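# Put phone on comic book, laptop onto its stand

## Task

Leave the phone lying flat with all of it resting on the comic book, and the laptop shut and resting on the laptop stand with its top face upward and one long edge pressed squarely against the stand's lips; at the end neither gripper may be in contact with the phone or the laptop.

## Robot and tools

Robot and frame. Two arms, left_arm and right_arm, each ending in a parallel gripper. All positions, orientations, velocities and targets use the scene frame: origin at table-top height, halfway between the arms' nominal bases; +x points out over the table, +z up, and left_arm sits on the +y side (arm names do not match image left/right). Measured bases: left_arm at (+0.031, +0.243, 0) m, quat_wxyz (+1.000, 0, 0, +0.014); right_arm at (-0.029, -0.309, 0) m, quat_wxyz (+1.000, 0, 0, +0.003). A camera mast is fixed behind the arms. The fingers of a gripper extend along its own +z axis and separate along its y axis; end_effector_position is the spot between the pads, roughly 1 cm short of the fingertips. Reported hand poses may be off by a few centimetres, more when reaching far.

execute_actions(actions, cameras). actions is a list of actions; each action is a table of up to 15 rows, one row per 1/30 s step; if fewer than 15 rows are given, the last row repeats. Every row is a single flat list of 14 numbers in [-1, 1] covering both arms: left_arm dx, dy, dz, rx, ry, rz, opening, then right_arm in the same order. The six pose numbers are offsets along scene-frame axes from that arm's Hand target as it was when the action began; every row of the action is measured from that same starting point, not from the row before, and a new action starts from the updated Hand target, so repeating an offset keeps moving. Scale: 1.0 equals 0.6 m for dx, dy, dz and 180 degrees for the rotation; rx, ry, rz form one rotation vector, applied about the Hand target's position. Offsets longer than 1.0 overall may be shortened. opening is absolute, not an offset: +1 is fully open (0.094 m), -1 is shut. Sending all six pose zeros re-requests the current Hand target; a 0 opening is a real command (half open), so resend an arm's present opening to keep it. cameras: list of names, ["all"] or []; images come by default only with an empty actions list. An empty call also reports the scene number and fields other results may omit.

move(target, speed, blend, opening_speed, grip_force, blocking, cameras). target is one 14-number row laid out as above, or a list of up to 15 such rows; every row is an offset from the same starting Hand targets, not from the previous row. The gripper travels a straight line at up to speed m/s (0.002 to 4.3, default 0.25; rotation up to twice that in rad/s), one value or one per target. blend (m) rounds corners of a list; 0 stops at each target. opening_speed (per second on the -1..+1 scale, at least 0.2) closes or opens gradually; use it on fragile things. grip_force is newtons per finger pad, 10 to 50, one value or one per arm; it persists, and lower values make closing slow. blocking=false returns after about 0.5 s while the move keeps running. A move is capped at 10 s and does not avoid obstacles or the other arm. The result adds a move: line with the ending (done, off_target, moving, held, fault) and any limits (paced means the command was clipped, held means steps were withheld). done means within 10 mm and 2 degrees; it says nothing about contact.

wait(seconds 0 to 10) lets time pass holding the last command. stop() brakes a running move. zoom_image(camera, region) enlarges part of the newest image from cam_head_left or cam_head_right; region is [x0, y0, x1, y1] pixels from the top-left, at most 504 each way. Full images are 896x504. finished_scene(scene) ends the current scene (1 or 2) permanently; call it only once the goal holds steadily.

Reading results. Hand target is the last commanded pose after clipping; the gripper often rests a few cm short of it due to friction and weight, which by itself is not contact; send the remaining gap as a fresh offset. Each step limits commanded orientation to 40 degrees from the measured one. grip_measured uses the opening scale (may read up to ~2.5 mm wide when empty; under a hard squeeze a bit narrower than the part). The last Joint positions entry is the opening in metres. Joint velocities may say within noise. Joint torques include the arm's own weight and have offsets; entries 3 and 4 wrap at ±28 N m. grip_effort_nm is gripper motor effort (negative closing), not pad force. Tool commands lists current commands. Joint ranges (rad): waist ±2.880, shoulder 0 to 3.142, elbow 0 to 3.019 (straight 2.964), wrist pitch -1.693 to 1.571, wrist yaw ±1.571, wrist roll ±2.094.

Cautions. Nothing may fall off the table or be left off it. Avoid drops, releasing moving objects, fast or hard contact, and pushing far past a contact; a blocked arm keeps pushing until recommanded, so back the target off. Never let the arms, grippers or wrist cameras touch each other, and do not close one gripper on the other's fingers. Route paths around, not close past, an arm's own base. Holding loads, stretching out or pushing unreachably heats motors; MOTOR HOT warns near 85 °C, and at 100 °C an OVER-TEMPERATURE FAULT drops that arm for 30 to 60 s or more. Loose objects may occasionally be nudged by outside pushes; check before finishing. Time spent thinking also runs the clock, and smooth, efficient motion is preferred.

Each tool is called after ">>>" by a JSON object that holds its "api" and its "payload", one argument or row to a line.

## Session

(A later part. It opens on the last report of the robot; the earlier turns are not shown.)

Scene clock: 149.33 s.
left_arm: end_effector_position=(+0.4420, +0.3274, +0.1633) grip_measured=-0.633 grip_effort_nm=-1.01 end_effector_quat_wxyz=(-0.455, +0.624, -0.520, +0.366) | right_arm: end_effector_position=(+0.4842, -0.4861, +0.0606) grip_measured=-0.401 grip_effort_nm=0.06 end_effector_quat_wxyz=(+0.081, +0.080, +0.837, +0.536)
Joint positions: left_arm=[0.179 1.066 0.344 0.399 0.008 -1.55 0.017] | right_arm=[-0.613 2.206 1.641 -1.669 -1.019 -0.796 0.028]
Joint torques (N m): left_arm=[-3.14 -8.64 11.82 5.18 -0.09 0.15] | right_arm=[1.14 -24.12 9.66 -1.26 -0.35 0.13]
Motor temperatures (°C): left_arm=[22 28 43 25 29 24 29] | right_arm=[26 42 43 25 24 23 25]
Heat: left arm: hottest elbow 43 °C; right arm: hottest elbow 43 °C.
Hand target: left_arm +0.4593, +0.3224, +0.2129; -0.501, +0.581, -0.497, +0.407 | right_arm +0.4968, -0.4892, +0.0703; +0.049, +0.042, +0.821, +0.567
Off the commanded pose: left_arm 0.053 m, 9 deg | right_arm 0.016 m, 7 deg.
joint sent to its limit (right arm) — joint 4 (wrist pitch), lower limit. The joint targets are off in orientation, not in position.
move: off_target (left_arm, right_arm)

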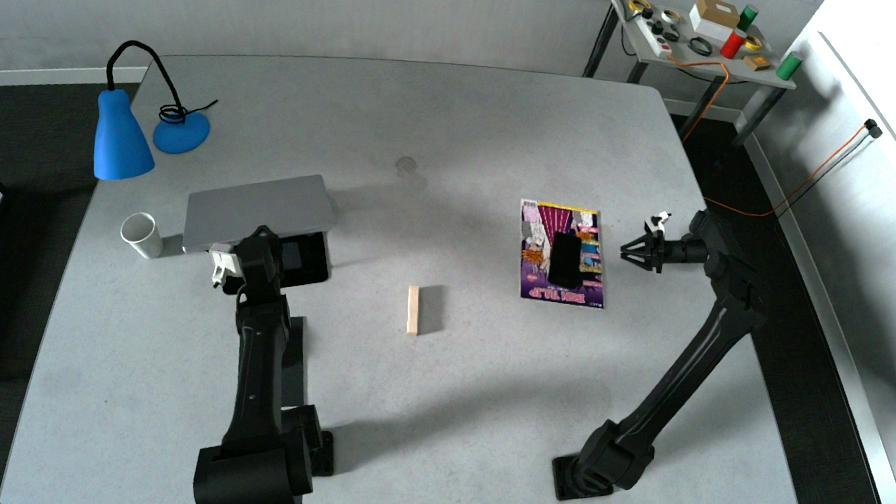

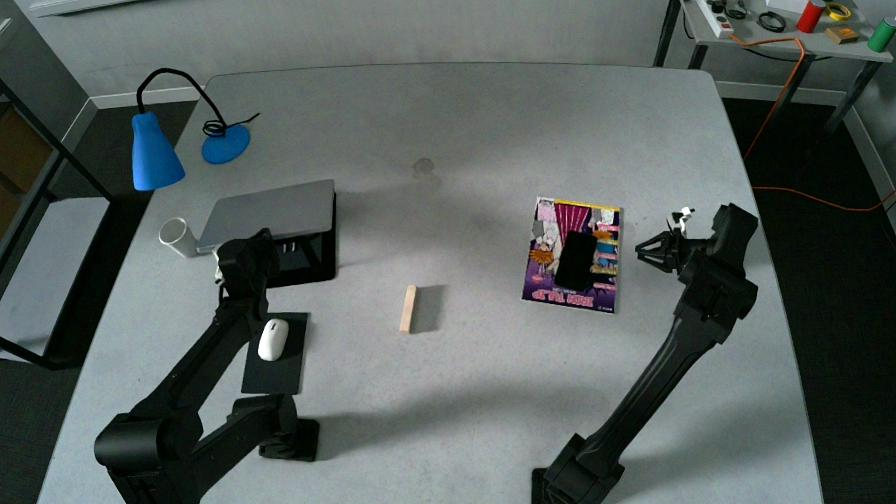

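>>> {"api": "move", "payload": {
  "target": [-0.025,0,0.01,-0.014,0.09,0,-1,0,0,0,0,0,0,-0.4],
  "speed": 0.12,
  "cameras": ["all"]
}}

>>> {"api": "zoom_image", "payload": {
  "camera": "cam_head_left",
  "region": [100, 110, 400, 330]
}}

>>> {"api": "zoom_image", "payload": {
  "camera": "cam_head_right",
  "region": [100, 110, 400, 330]
}}

Scene clock: 155.87 s.
left_arm: end_effector_position=(+0.4204, +0.3227, +0.1613) grip_measured=-0.634 grip_effort_nm=-1.00 end_effector_quat_wxyz=(-0.376, +0.675, -0.556, +0.307) | right_arm: end_effector_position=(+0.4842, -0.4861, +0.0606) grip_measured=-0.401 grip_effort_nm=0.06 end_effector_quat_wxyz=(+0.081, +0.080, +0.837, +0.536)
Joint positions: left_arm=[0.179 0.936 0.437 -0.058 0.008 -1.561 0.017] | right_arm=[-0.613 2.206 1.641 -1.669 -1.019 -0.796 0.028]
Joint torques (N m): left_arm=[-2.49 -8.18 17.94 1.25 0 0.33] | right_arm=[1.2 -24.23 9.66 -1.28 -0.35 0.13]
Heat: left arm: hottest elbow 43 °C; right arm: hottest elbow 43 °C.
Hand target: left_arm +0.4443, +0.3225, +0.2187; -0.413, +0.643, -0.553, +0.331 | right_arm +0.4968, -0.4892, +0.0703; +0.049, +0.042, +0.821, +0.567
Off the commanded pose: left_arm 0.062 m, 6 deg | right_arm 0.016 m, 7 deg.
joint sent to its limit (right arm) — joint 4 (wrist pitch), lower limit. The joint targets are off in orientation, not in position.
move: off_target (left_arm, right_arm)

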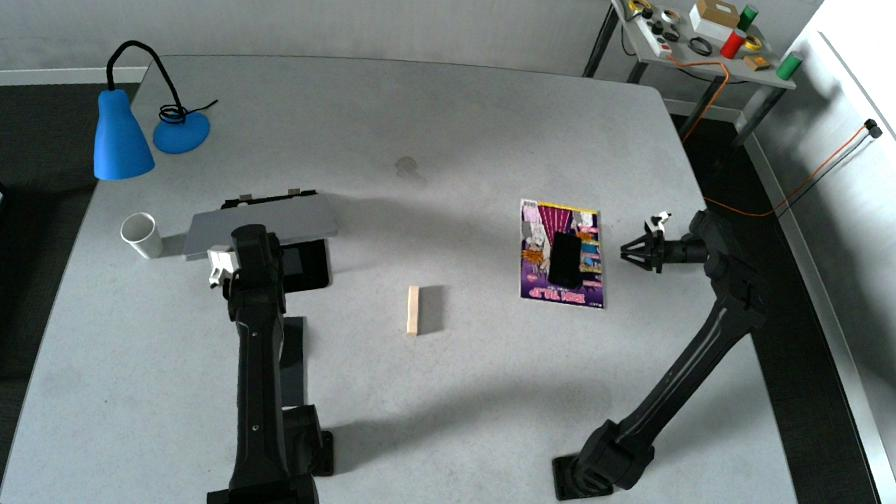

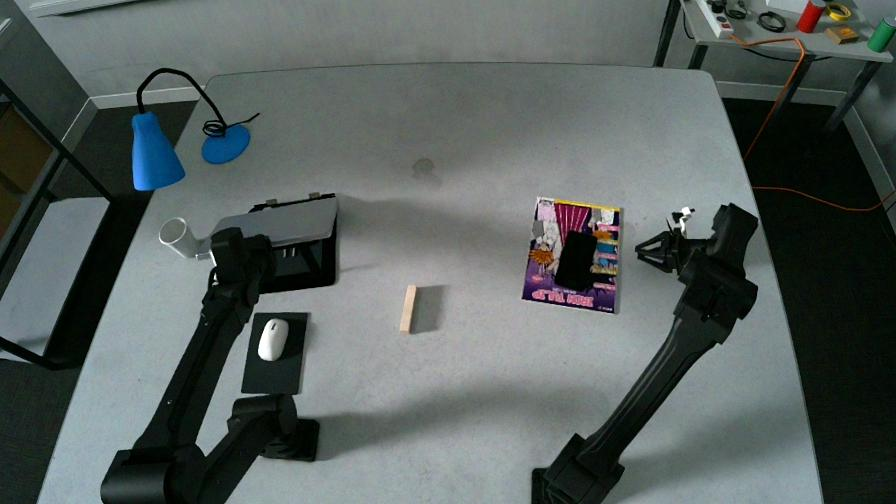

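Scaled by 1.680.

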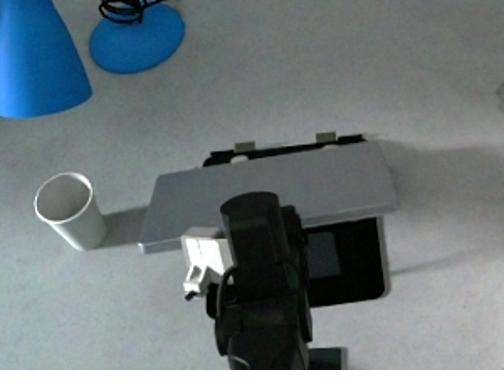

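Scaled by 1.680.

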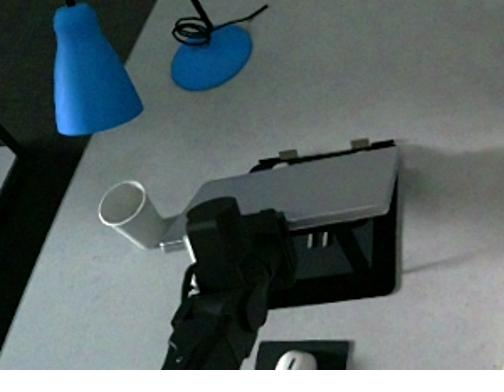

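>>> {"api": "move", "payload": {
  "target": [0.025,0,-0.07,0,0,-0.005,-1,0,0,0,0,0,0,-0.4],
  "speed": 0.1,
  "cameras": ["all"]
}}

>>> {"api": "zoom_image", "payload": {
  "camera": "cam_head_left",
  "region": [100, 110, 400, 330]
}}

>>> {"api": "zoom_image", "payload": {
  "camera": "cam_head_right",
  "region": [100, 110, 400, 330]
}}

Scene clock: 160.17 s.
left_arm: end_effector_position=(+0.4393, +0.3247, +0.1517) grip_measured=-0.635 grip_effort_nm=-1.01 end_effector_quat_wxyz=(-0.384, +0.667, -0.553, +0.319) | right_arm: end_effector_position=(+0.4842, -0.4861, +0.0606) grip_measured=-0.401 grip_effort_nm=0.06 end_effector_quat_wxyz=(+0.081, +0.080, +0.837, +0.536)
Joint positions: left_arm=[0.179 1.032 0.437 0.07 0.02 -1.56 0.017] | right_arm=[-0.613 2.206 1.641 -1.669 -1.019 -0.796 0.028]
Joint torques (N m): left_arm=[-2.26 -5.25 13.53 3.26 -0.03 0.37] | right_arm=[1.26 -24.23 9.68 -1.28 -0.35 0.13]
Heat: left arm: hottest elbow 44 °C; right arm: hottest elbow 43 °C.
Hand target: left_arm +0.4593, +0.3225, +0.1767; -0.410, +0.639, -0.558, +0.335 | right_arm +0.4968, -0.4892, +0.0703; +0.049, +0.042, +0.821, +0.567
Off the commanded pose: left_arm 0.032 m, 5 deg | right_arm 0.016 m, 7 deg.
joint sent to its limit (right arm) — joint 4 (wrist pitch), lower limit. The joint targets are off in orientation, not in position.
move: off_target (left_arm, right_arm)

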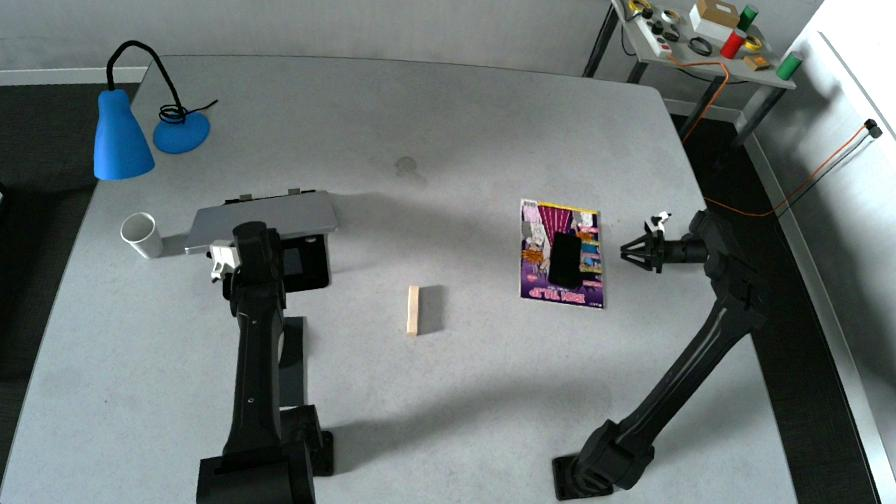

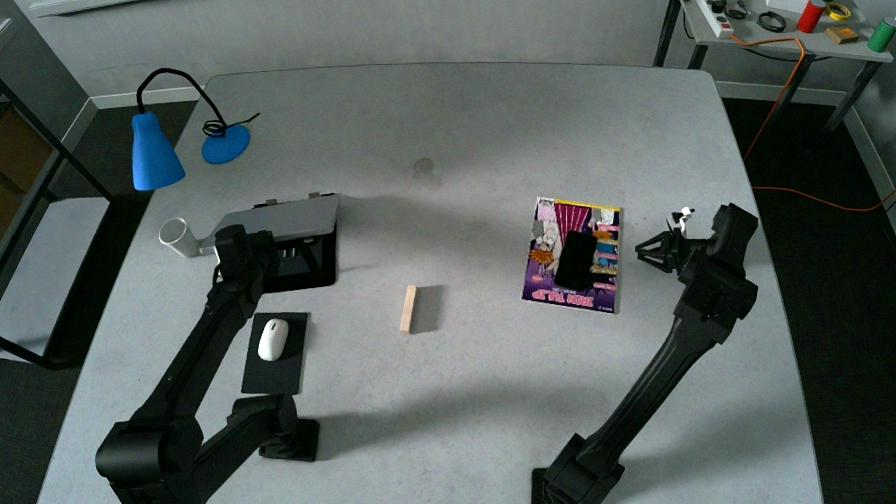

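Scaled by 1.680.

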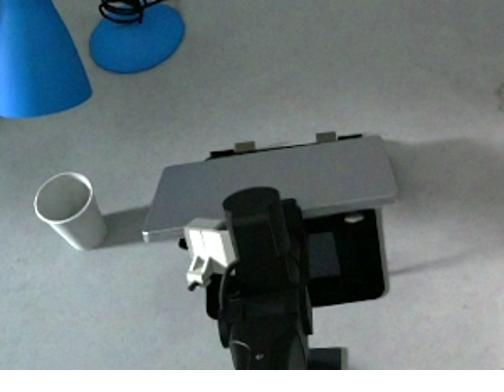

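Scaled by 1.680.

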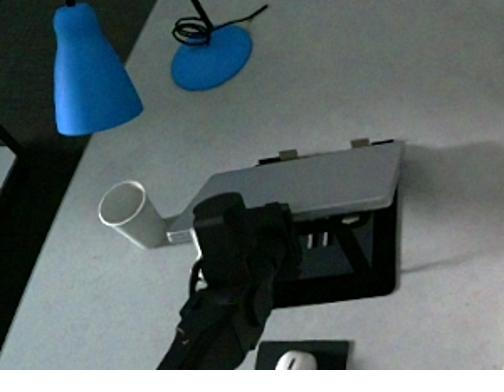

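>>> {"api": "move", "payload": {
  "target": [-0.002,0,-0.055,-0.005,0.03,-0.008,-1,0,0,0,0,0,0,-0.4],
  "speed": 0.1,
  "cameras": ["all"]
}}

>>> {"api": "zoom_image", "payload": {
  "camera": "cam_head_left",
  "region": [140, 150, 360, 310]
}}

>>> {"api": "zoom_image", "payload": {
  "camera": "cam_head_right",
  "region": [140, 150, 360, 310]
}}

Scene clock: 164.50 s.
left_arm: end_effector_position=(+0.4484, +0.3223, +0.1467) grip_measured=-0.636 grip_effort_nm=-1.01 end_effector_quat_wxyz=(-0.373, +0.664, -0.564, +0.321) | right_arm: end_effector_position=(+0.4842, -0.4861, +0.0606) grip_measured=-0.401 grip_effort_nm=0.06 end_effector_quat_wxyz=(+0.081, +0.080, +0.837, +0.536)
Joint positions: left_arm=[0.179 1.075 0.458 0.074 0.044 -1.551 0.017] | right_arm=[-0.613 2.206 1.641 -1.669 -1.019 -0.796 0.028]
Joint torques (N m): left_arm=[-1.67 -3.9 11.73 1.85 0.37 0.57] | right_arm=[1.2 -24.18 9.65 -1.28 -0.34 0.13]
Heat: left arm: hottest elbow 44 °C; right arm: hottest elbow 43 °C.
Hand target: left_arm +0.4581, +0.3225, +0.1438; -0.374, +0.650, -0.582, +0.314 | right_arm +0.4968, -0.4892, +0.0703; +0.049, +0.042, +0.821, +0.567
Off the commanded pose: left_arm 0.010 m, 3 deg | right_arm 0.016 m, 7 deg.
joint sent to its limit (right arm) — joint 4 (wrist pitch), lower limit. The joint targets are off in orientation, not in position.
move: off_target (left_arm, right_arm)

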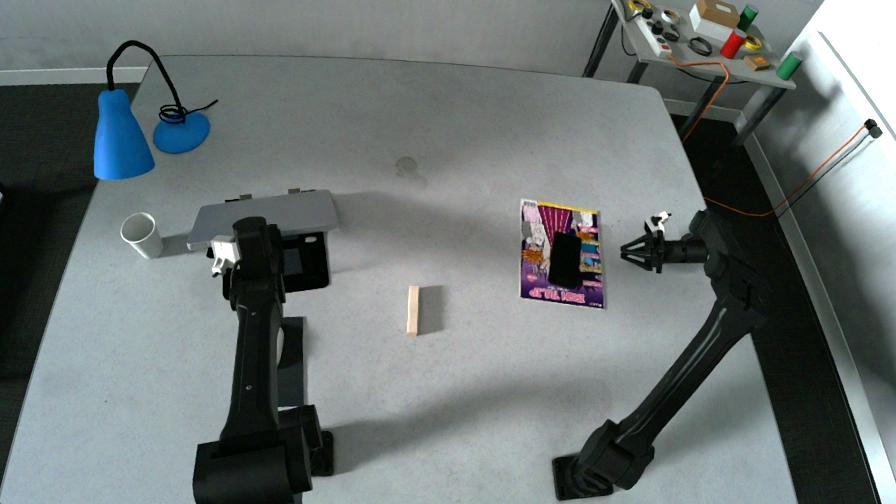

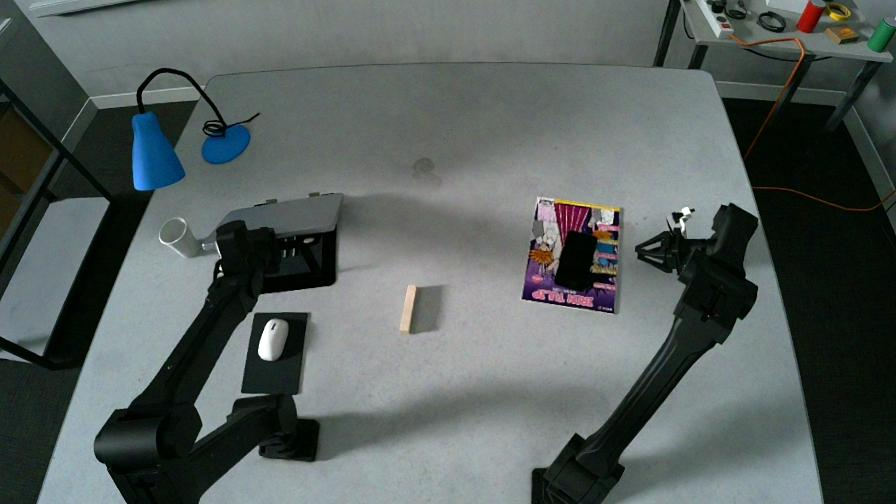

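Scaled by 2.291.

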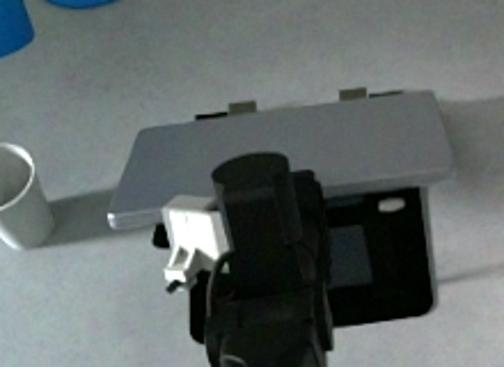

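Scaled by 2.291.

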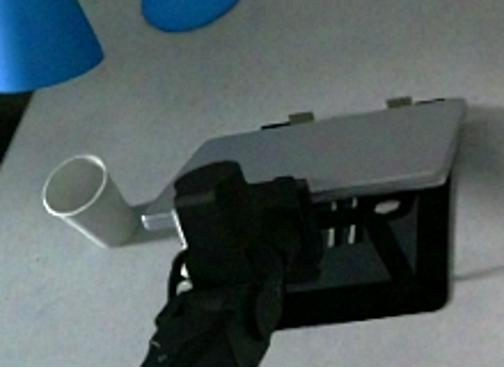

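>>> {"api": "move", "payload": {
  "target": [0,0,0,0,0,0,-0.35,0,0,0,0,0,0,-0.4],
  "speed": 0.1,
  "opening_speed": 0.4,
  "cameras": ["all"]
}}

>>> {"api": "zoom_image", "payload": {
  "camera": "cam_head_left",
  "region": [140, 150, 360, 310]
}}

>>> {"api": "zoom_image", "payload": {
  "camera": "cam_head_right",
  "region": [140, 150, 360, 310]
}}

Scene clock: 170.10 s.
left_arm: end_effector_position=(+0.4524, +0.3219, +0.1527) grip_measured=-0.354 grip_effort_nm=0.19 end_effector_quat_wxyz=(-0.380, +0.655, -0.566, +0.326) | right_arm: end_effector_position=(+0.4842, -0.4861, +0.0606) grip_measured=-0.401 grip_effort_nm=0.06 end_effector_quat_wxyz=(+0.081, +0.080, +0.837, +0.536)
Joint positions: left_arm=[0.179 1.076 0.464 0.089 0.05 -1.538 0.03] | right_arm=[-0.613 2.206 1.641 -1.669 -1.019 -0.796 0.028]
Joint torques (N m): left_arm=[-1.26 -4.07 11.06 1.55 0.1 0.42] | right_arm=[1.26 -24.18 9.66 -1.26 -0.35 0.13]
Heat: left arm: hottest elbow 43 °C; right arm: hottest elbow 43 °C.
Hand target: left_arm +0.4581, +0.3225, +0.1437; -0.374, +0.650, -0.582, +0.314 | right_arm +0.4968, -0.4892, +0.0703; +0.049, +0.042, +0.821, +0.567
Off the commanded pose: left_arm 0.011 m, 2 deg | right_arm 0.016 m, 7 deg.
joint sent to its limit (right arm) — joint 4 (wrist pitch), lower limit. The joint targets are off in orientation, not in position.
move: off_target (left_arm, right_arm)

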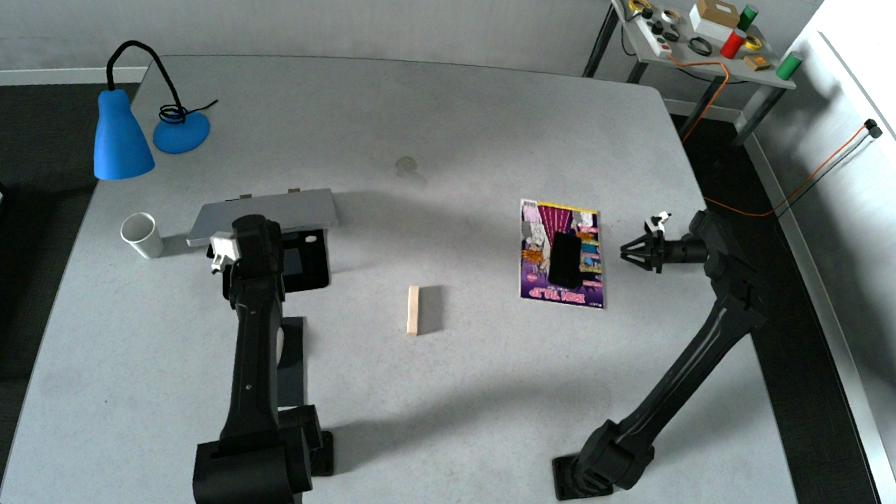

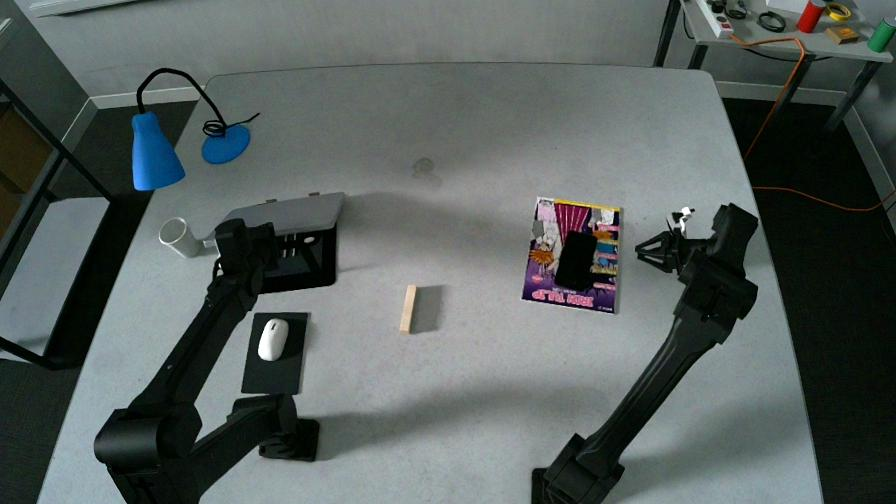

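Scaled by 2.291.

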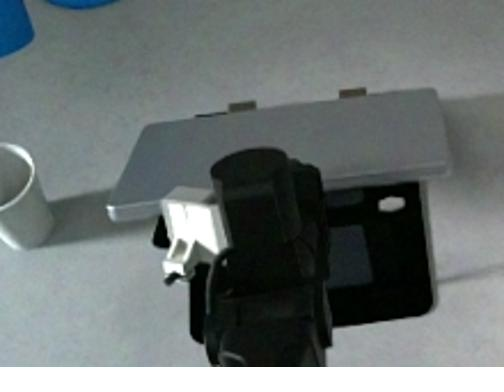

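Scaled by 2.291.

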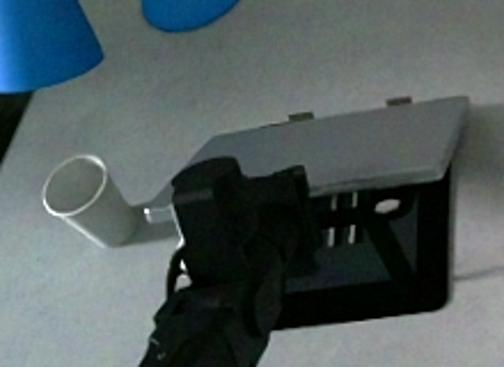

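>>> {"api": "move", "payload": {
  "target": [-0.17,-0.025,0.085,0,0,0,-0.35,0,0,0,0,0,0,-0.4],
  "speed": 0.25,
  "cameras": ["all"]
}}

>>> {"api": "zoom_image", "payload": {
  "camera": "cam_head_left",
  "region": [140, 150, 360, 310]
}}

>>> {"api": "zoom_image", "payload": {
  "camera": "cam_head_right",
  "region": [140, 150, 360, 310]
}}

Scene clock: 174.30 s.
left_arm: end_effector_position=(+0.3587, +0.3035, +0.1938) grip_measured=-0.352 grip_effort_nm=0.13 end_effector_quat_wxyz=(-0.371, +0.650, -0.583, +0.317) | right_arm: end_effector_position=(+0.4842, -0.4861, +0.0606) grip_measured=-0.401 grip_effort_nm=0.06 end_effector_quat_wxyz=(+0.081, +0.080, +0.837, +0.536)
Joint positions: left_arm=[0.198 0.605 0.4 -0.35 0.081 -1.497 0.03] | right_arm=[-0.613 2.206 1.641 -1.669 -1.019 -0.796 0.028]
Joint torques (N m): left_arm=[-0.79 -2.9 11.29 1.47 0.1 0.16] | right_arm=[1.26 -24.18 9.68 -1.25 -0.35 0.13]
Heat: left arm: hottest elbow 42 °C; right arm: hottest elbow 43 °C.
Hand target: left_arm +0.3561, +0.3074, +0.1946; -0.374, +0.650, -0.582, +0.314 | right_arm +0.4968, -0.4892, +0.0703; +0.049, +0.042, +0.821, +0.567
Off the commanded pose: left_arm 0.005 m, 1 deg | right_arm 0.016 m, 7 deg.
joint sent to its limit (right arm) — joint 4 (wrist pitch), lower limit. The joint targets are off in orientation, not in position.
move: off_target (right_arm)

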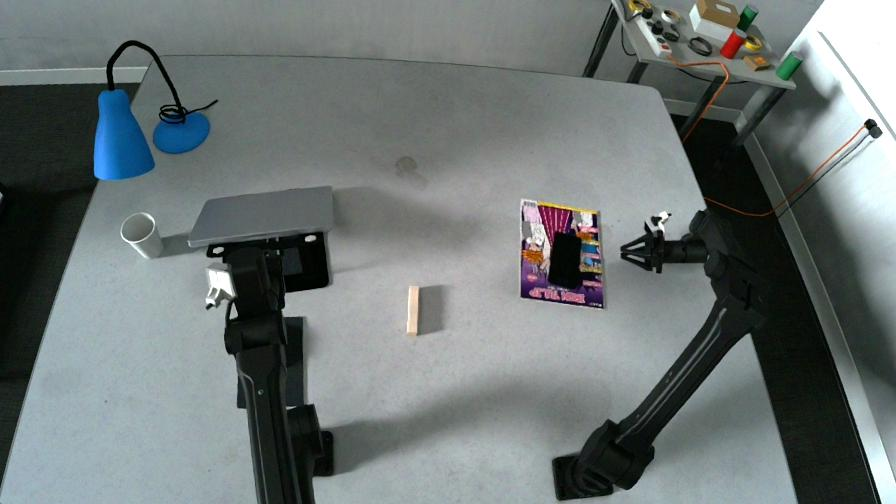

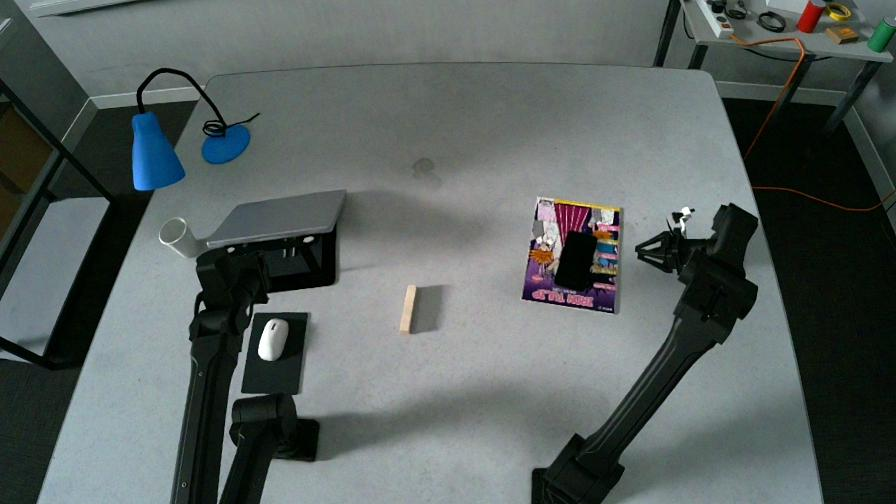

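Scaled by 2.291.

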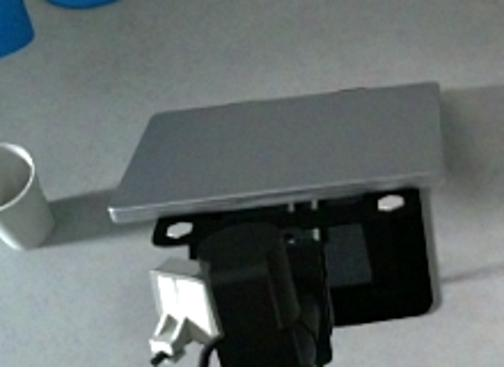

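Scaled by 2.291.

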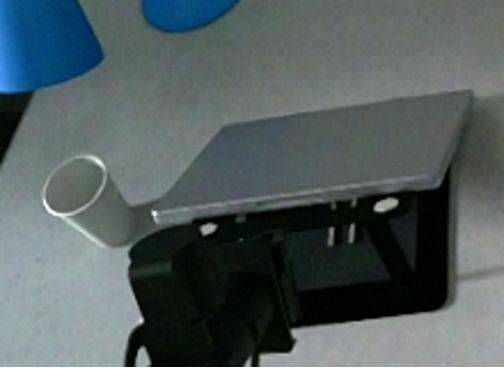

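>>> {"api": "move", "payload": {
  "target": [
    [0.03,-0.045,-0.075,0,0,0,-1,0,0,0,0,0,0,-0.4],
    [0.165,-0.03,-0.075,0,0,0,-1,0,0,0,0,0,0,-0.4]
  ],
  "speed": [0.15,0.06],
  "cameras": ["all"]
}}

>>> {"api": "zoom_image", "payload": {
  "camera": "cam_head_left",
  "region": [140, 150, 360, 310]
}}

>>> {"api": "zoom_image", "payload": {
  "camera": "cam_head_right",
  "region": [140, 150, 360, 310]
}}

Scene clock: 182.43 s.
left_arm: end_effector_position=(+0.4239, +0.2900, +0.1162) grip_measured=-0.981 grip_effort_nm=-1.01 end_effector_quat_wxyz=(-0.352, +0.664, -0.594, +0.287) | right_arm: end_effector_position=(+0.4842, -0.4861, +0.0606) grip_measured=-0.401 grip_effort_nm=0.06 end_effector_quat_wxyz=(+0.081, +0.080, +0.837, +0.536)
Joint positions: left_arm=[0.073 1.046 0.399 0.018 -0.044 -1.557 0.001] | right_arm=[-0.613 2.206 1.641 -1.669 -1.019 -0.796 0.028]
Joint torques (N m): left_arm=[-2.43 -6.01 15.6 2.32 0.02 -0.01] | right_arm=[1.26 -24.12 9.66 -1.26 -0.35 0.13]
Heat: left arm: hottest elbow 42 °C; right arm: hottest elbow 44 °C.
Hand target: left_arm +0.4550, +0.2894, +0.1496; -0.374, +0.650, -0.582, +0.314 | right_arm +0.4968, -0.4892, +0.0703; +0.049, +0.042, +0.821, +0.567
Off the commanded pose: left_arm 0.046 m, 4 deg | right_arm 0.016 m, 7 deg.
joint sent to its limit (right arm) — joint 4 (wrist pitch), lower limit. The joint targets are off in orientation, not in position.
move: off_target (left_arm, right_arm)

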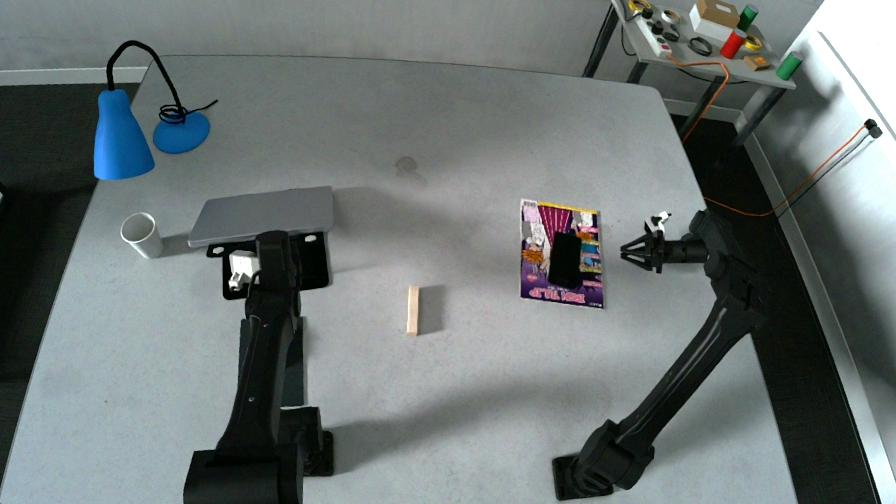

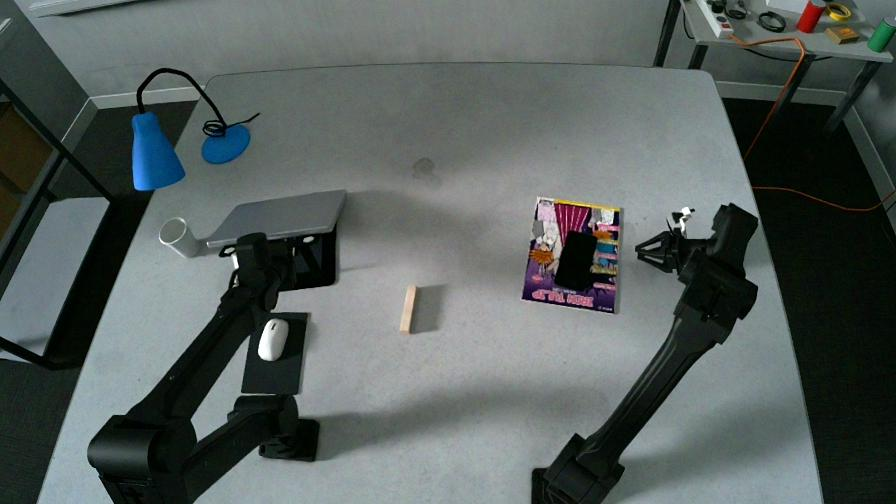

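Scaled by 2.291.

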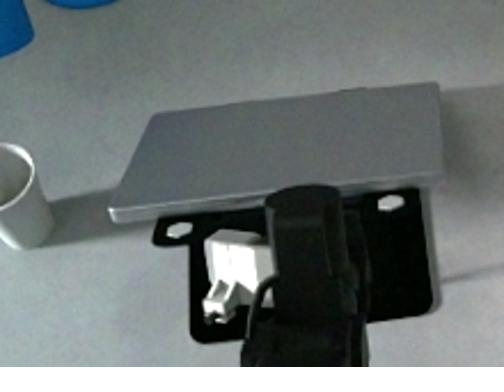

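Scaled by 2.291.

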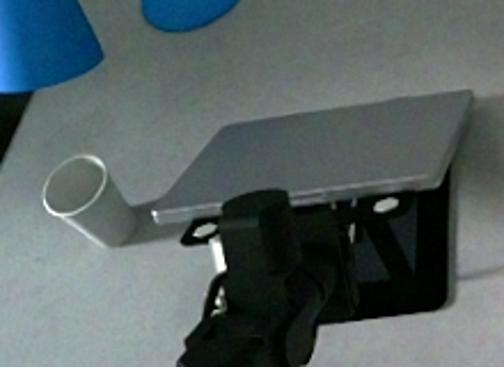

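>>> {"api": "move", "payload": {
  "target": [
    [-0.09,-0.01,-0.02,0,0,0,-1,0,0,0,0,0,0,-0.4],
    [-0.09,-0.02,0.05,0,0,0,-1,0,0,0,0,0,0,-0.4],
    [0.03,0.0,0.05,0,0,0,-1,0,0,0,0,0,0,-0.4]
  ],
  "speed": [0.15,0.15,0.06],
  "cameras": ["all"]
}}

>>> {"api": "zoom_image", "payload": {
  "camera": "cam_head_left",
  "region": [140, 150, 360, 310]
}}

>>> {"api": "zoom_image", "payload": {
  "camera": "cam_head_right",
  "region": [140, 150, 360, 310]
}}

Scene clock: 189.20 s.
left_arm: end_effector_position=(+0.4238, +0.2821, +0.1227) grip_measured=-0.981 grip_effort_nm=-1.00 end_effector_quat_wxyz=(-0.329, +0.671, -0.606, +0.272) | right_arm: end_effector_position=(+0.4842, -0.4861, +0.0606) grip_measured=-0.401 grip_effort_nm=0.06 end_effector_quat_wxyz=(+0.081, +0.080, +0.837, +0.536)
Joint positions: left_arm=[0.05 1.028 0.447 -0.109 -0.051 -1.569 0.001] | right_arm=[-0.613 2.206 1.641 -1.669 -1.019 -0.796 0.028]
Joint torques (N m): left_arm=[-0.38 -5.77 19.1 3.07 0.05 0.06] | right_arm=[1.2 -24.23 9.65 -1.25 -0.35 0.13]
Heat: left arm: hottest elbow 43 °C; right arm: hottest elbow 44 °C.
Hand target: left_arm +0.4730, +0.2895, +0.1796; -0.374, +0.650, -0.582, +0.313 | right_arm +0.4968, -0.4892, +0.0703; +0.049, +0.042, +0.821, +0.567
Off the commanded pose: left_arm 0.076 m, 8 deg | right_arm 0.016 m, 7 deg.
joint sent to its limit (right arm) — joint 4 (wrist pitch), lower limit. The joint targets are off in orientation, not in position.
move: off_target (left_arm, right_arm)

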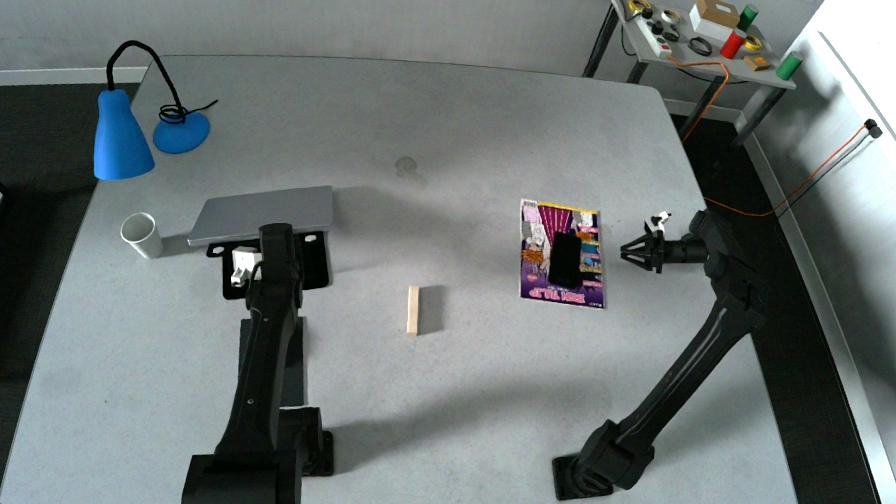

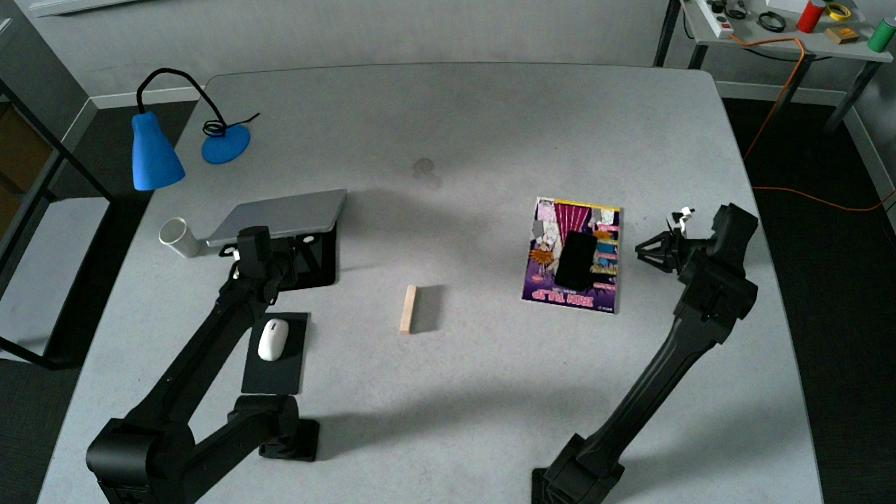

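Scaled by 2.291.

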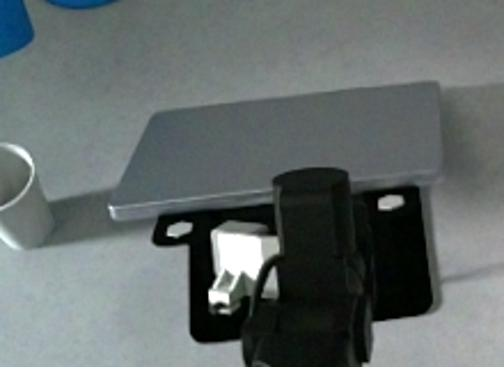

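Scaled by 2.291.

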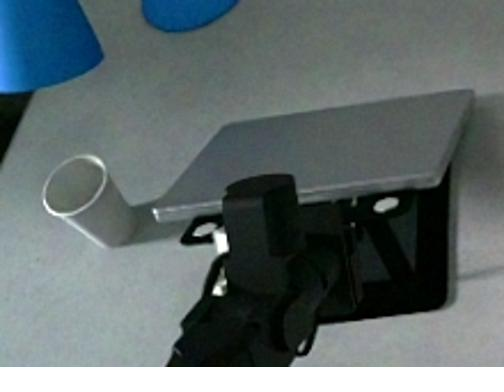

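>>> {"api": "move", "payload": {
  "target": [
    [-0.17,-0.01,-0.1,0,0,0,-1,0,0,0,0,0,0,-0.4],
    [-0.24,-0.01,0.0,0,0,0,-1,0,0,0,0,0,0,-0.4],
    [-0.20,-0.01,0.12,-0.02,0.2,0,-1,0,0,0,0,0,0,-0.4]
  ],
  "speed": 0.2,
  "cameras": ["all"]
}}

>>> {"api": "zoom_image", "payload": {
  "camera": "cam_head_left",
  "region": [140, 150, 360, 310]
}}

>>> {"api": "zoom_image", "payload": {
  "camera": "cam_head_right",
  "region": [140, 150, 360, 310]
}}

Scene clock: 197.60 s.
left_arm: end_effector_position=(+0.3348, +0.2824, +0.2199) grip_measured=-0.981 grip_effort_nm=-1.00 end_effector_quat_wxyz=(-0.134, +0.732, -0.660, +0.098) | right_arm: end_effector_position=(+0.4842, -0.4861, +0.0606) grip_measured=-0.401 grip_effort_nm=0.06 end_effector_quat_wxyz=(+0.081, +0.080, +0.837, +0.536)
Joint positions: left_arm=[0.085 0.913 0.867 -1.192 -0.03 -1.555 0.001] | right_arm=[-0.613 2.206 1.641 -1.669 -1.019 -0.796 0.028]
Joint torques (N m): left_arm=[-1.49 -4.66 17.7 0.62 -0.25 0.08] | right_arm=[1.2 -24.18 9.65 -1.25 -0.35 0.14]
Heat: left arm: hottest elbow 44 °C; right arm: hottest elbow 44 °C.
Hand target: left_arm +0.3531, +0.2834, +0.2518; -0.156, +0.726, -0.660, +0.115 | right_arm +0.4968, -0.4892, +0.0703; +0.049, +0.042, +0.821, +0.567
Off the commanded pose: left_arm 0.037 m, 3 deg | right_arm 0.016 m, 7 deg.
joint sent to its limit (right arm) — joint 4 (wrist pitch), lower limit. The joint targets are off in orientation, not in position.
move: off_target (left_arm, right_arm)

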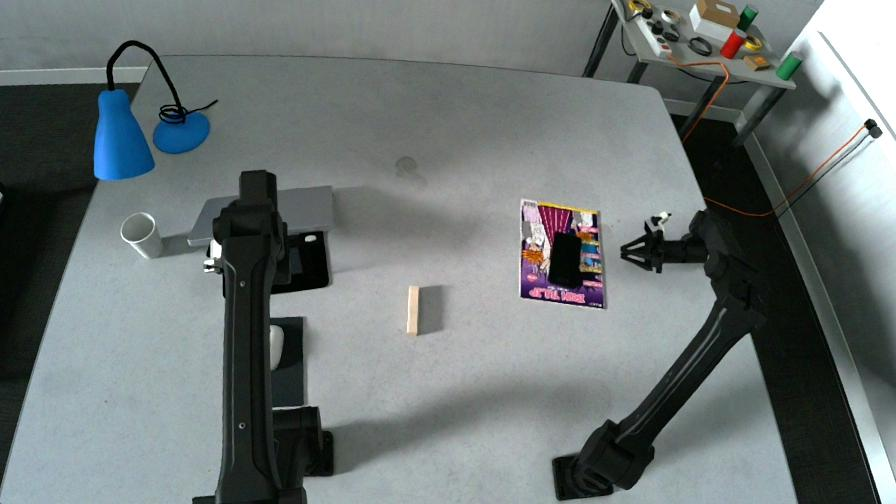

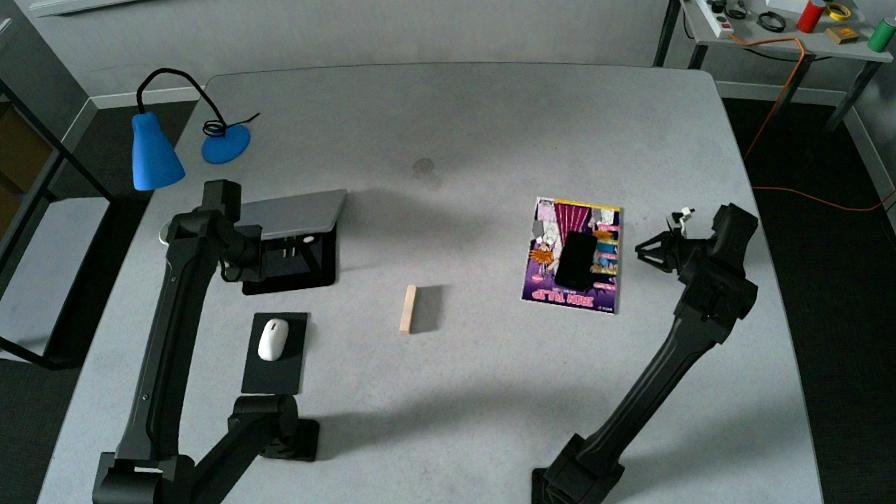

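Scaled by 2.291.

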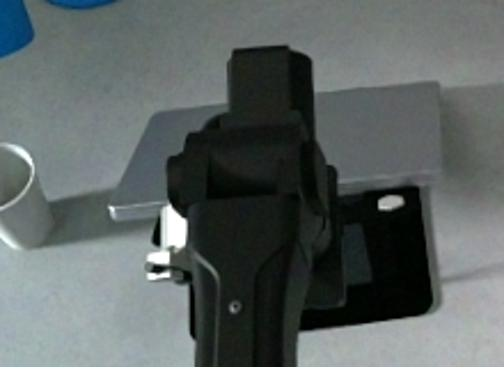

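Scaled by 2.291.

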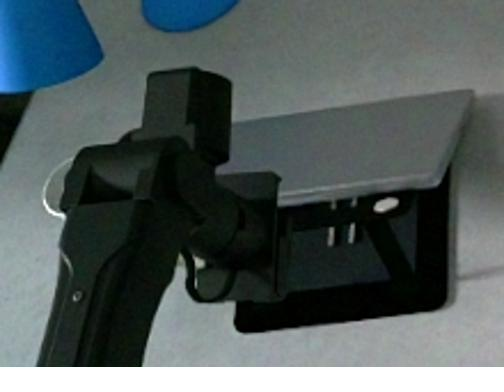

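>>> {"api": "move", "payload": {
  "target": [
    [0.085,-0.022,-0.03,0,0,0,-1,0,0,0,0,0,0,-0.4],
    [0.085,-0.022,-0.118,0,0,0,-1,0,0,0,0,0,0,-0.4],
    [0.2,0.0,-0.118,0,0,0,-1,0,0,0,0,0,0,-0.4]
  ],
  "speed": [0.15,0.12,0.06],
  "cameras": ["all"]
}}

>>> {"api": "zoom_image", "payload": {
  "camera": "cam_head_left",
  "region": [140, 150, 360, 310]
}}

>>> {"api": "zoom_image", "payload": {
  "camera": "cam_head_right",
  "region": [140, 150, 360, 310]
}}

Scene clock: 204.83 s.
left_arm: end_effector_position=(+0.4431, +0.2773, +0.1536) grip_measured=-0.981 grip_effort_nm=-1.00 end_effector_quat_wxyz=(-0.130, +0.730, -0.664, +0.091) | right_arm: end_effector_position=(+0.4842, -0.4861, +0.0606) grip_measured=-0.401 grip_effort_nm=0.06 end_effector_quat_wxyz=(+0.081, +0.080, +0.837, +0.536)
Joint positions: left_arm=[0.035 1.272 0.944 -0.927 -0.05 -1.593 0.001] | right_arm=[-0.613 2.206 1.641 -1.669 -1.019 -0.796 0.028]
Joint torques (N m): left_arm=[-0.44 -9.99 16.72 1.39 -0.02 0.11] | right_arm=[1.26 -24.18 9.65 -1.26 -0.35 0.13]
Heat: left arm: hottest elbow 44 °C; right arm: hottest elbow 44 °C.
Hand target: left_arm +0.4731, +0.2835, +0.1808; -0.156, +0.726, -0.659, +0.115 | right_arm +0.4968, -0.4892, +0.0703; +0.049, +0.042, +0.821, +0.567
Off the commanded pose: left_arm 0.041 m, 4 deg | right_arm 0.016 m, 7 deg.
joint sent to its limit (right arm) — joint 4 (wrist pitch), lower limit. The joint targets are off in orientation, not in position.
move: off_target (left_arm, right_arm)

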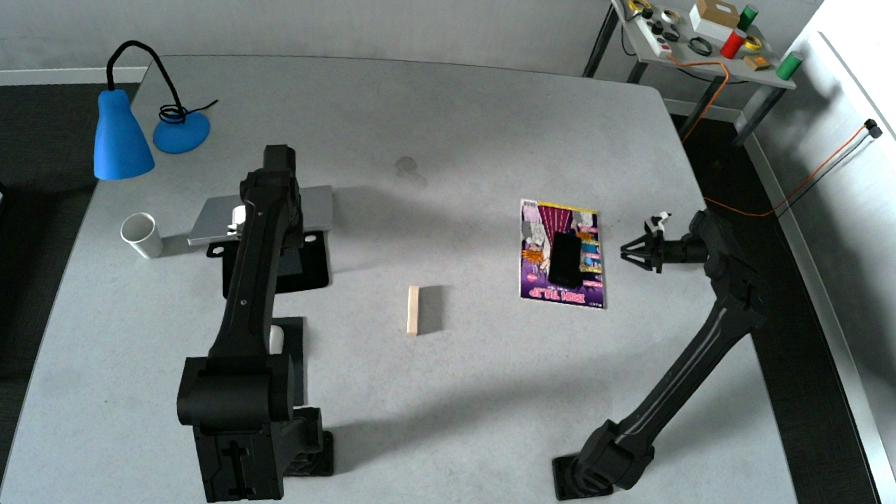

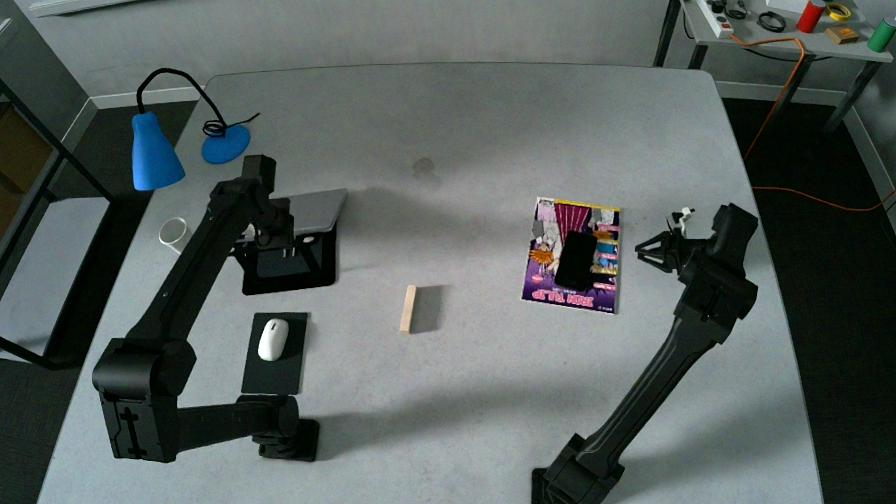

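Scaled by 2.291.

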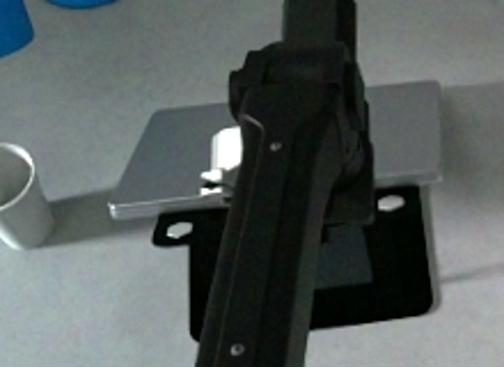

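Scaled by 2.291.

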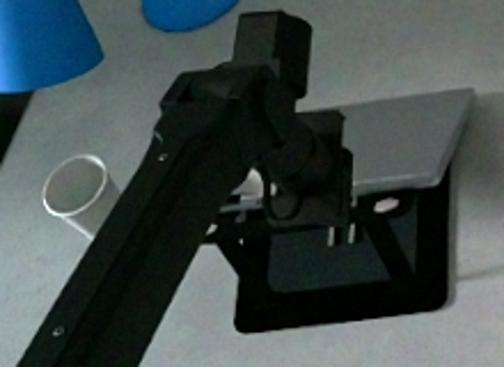

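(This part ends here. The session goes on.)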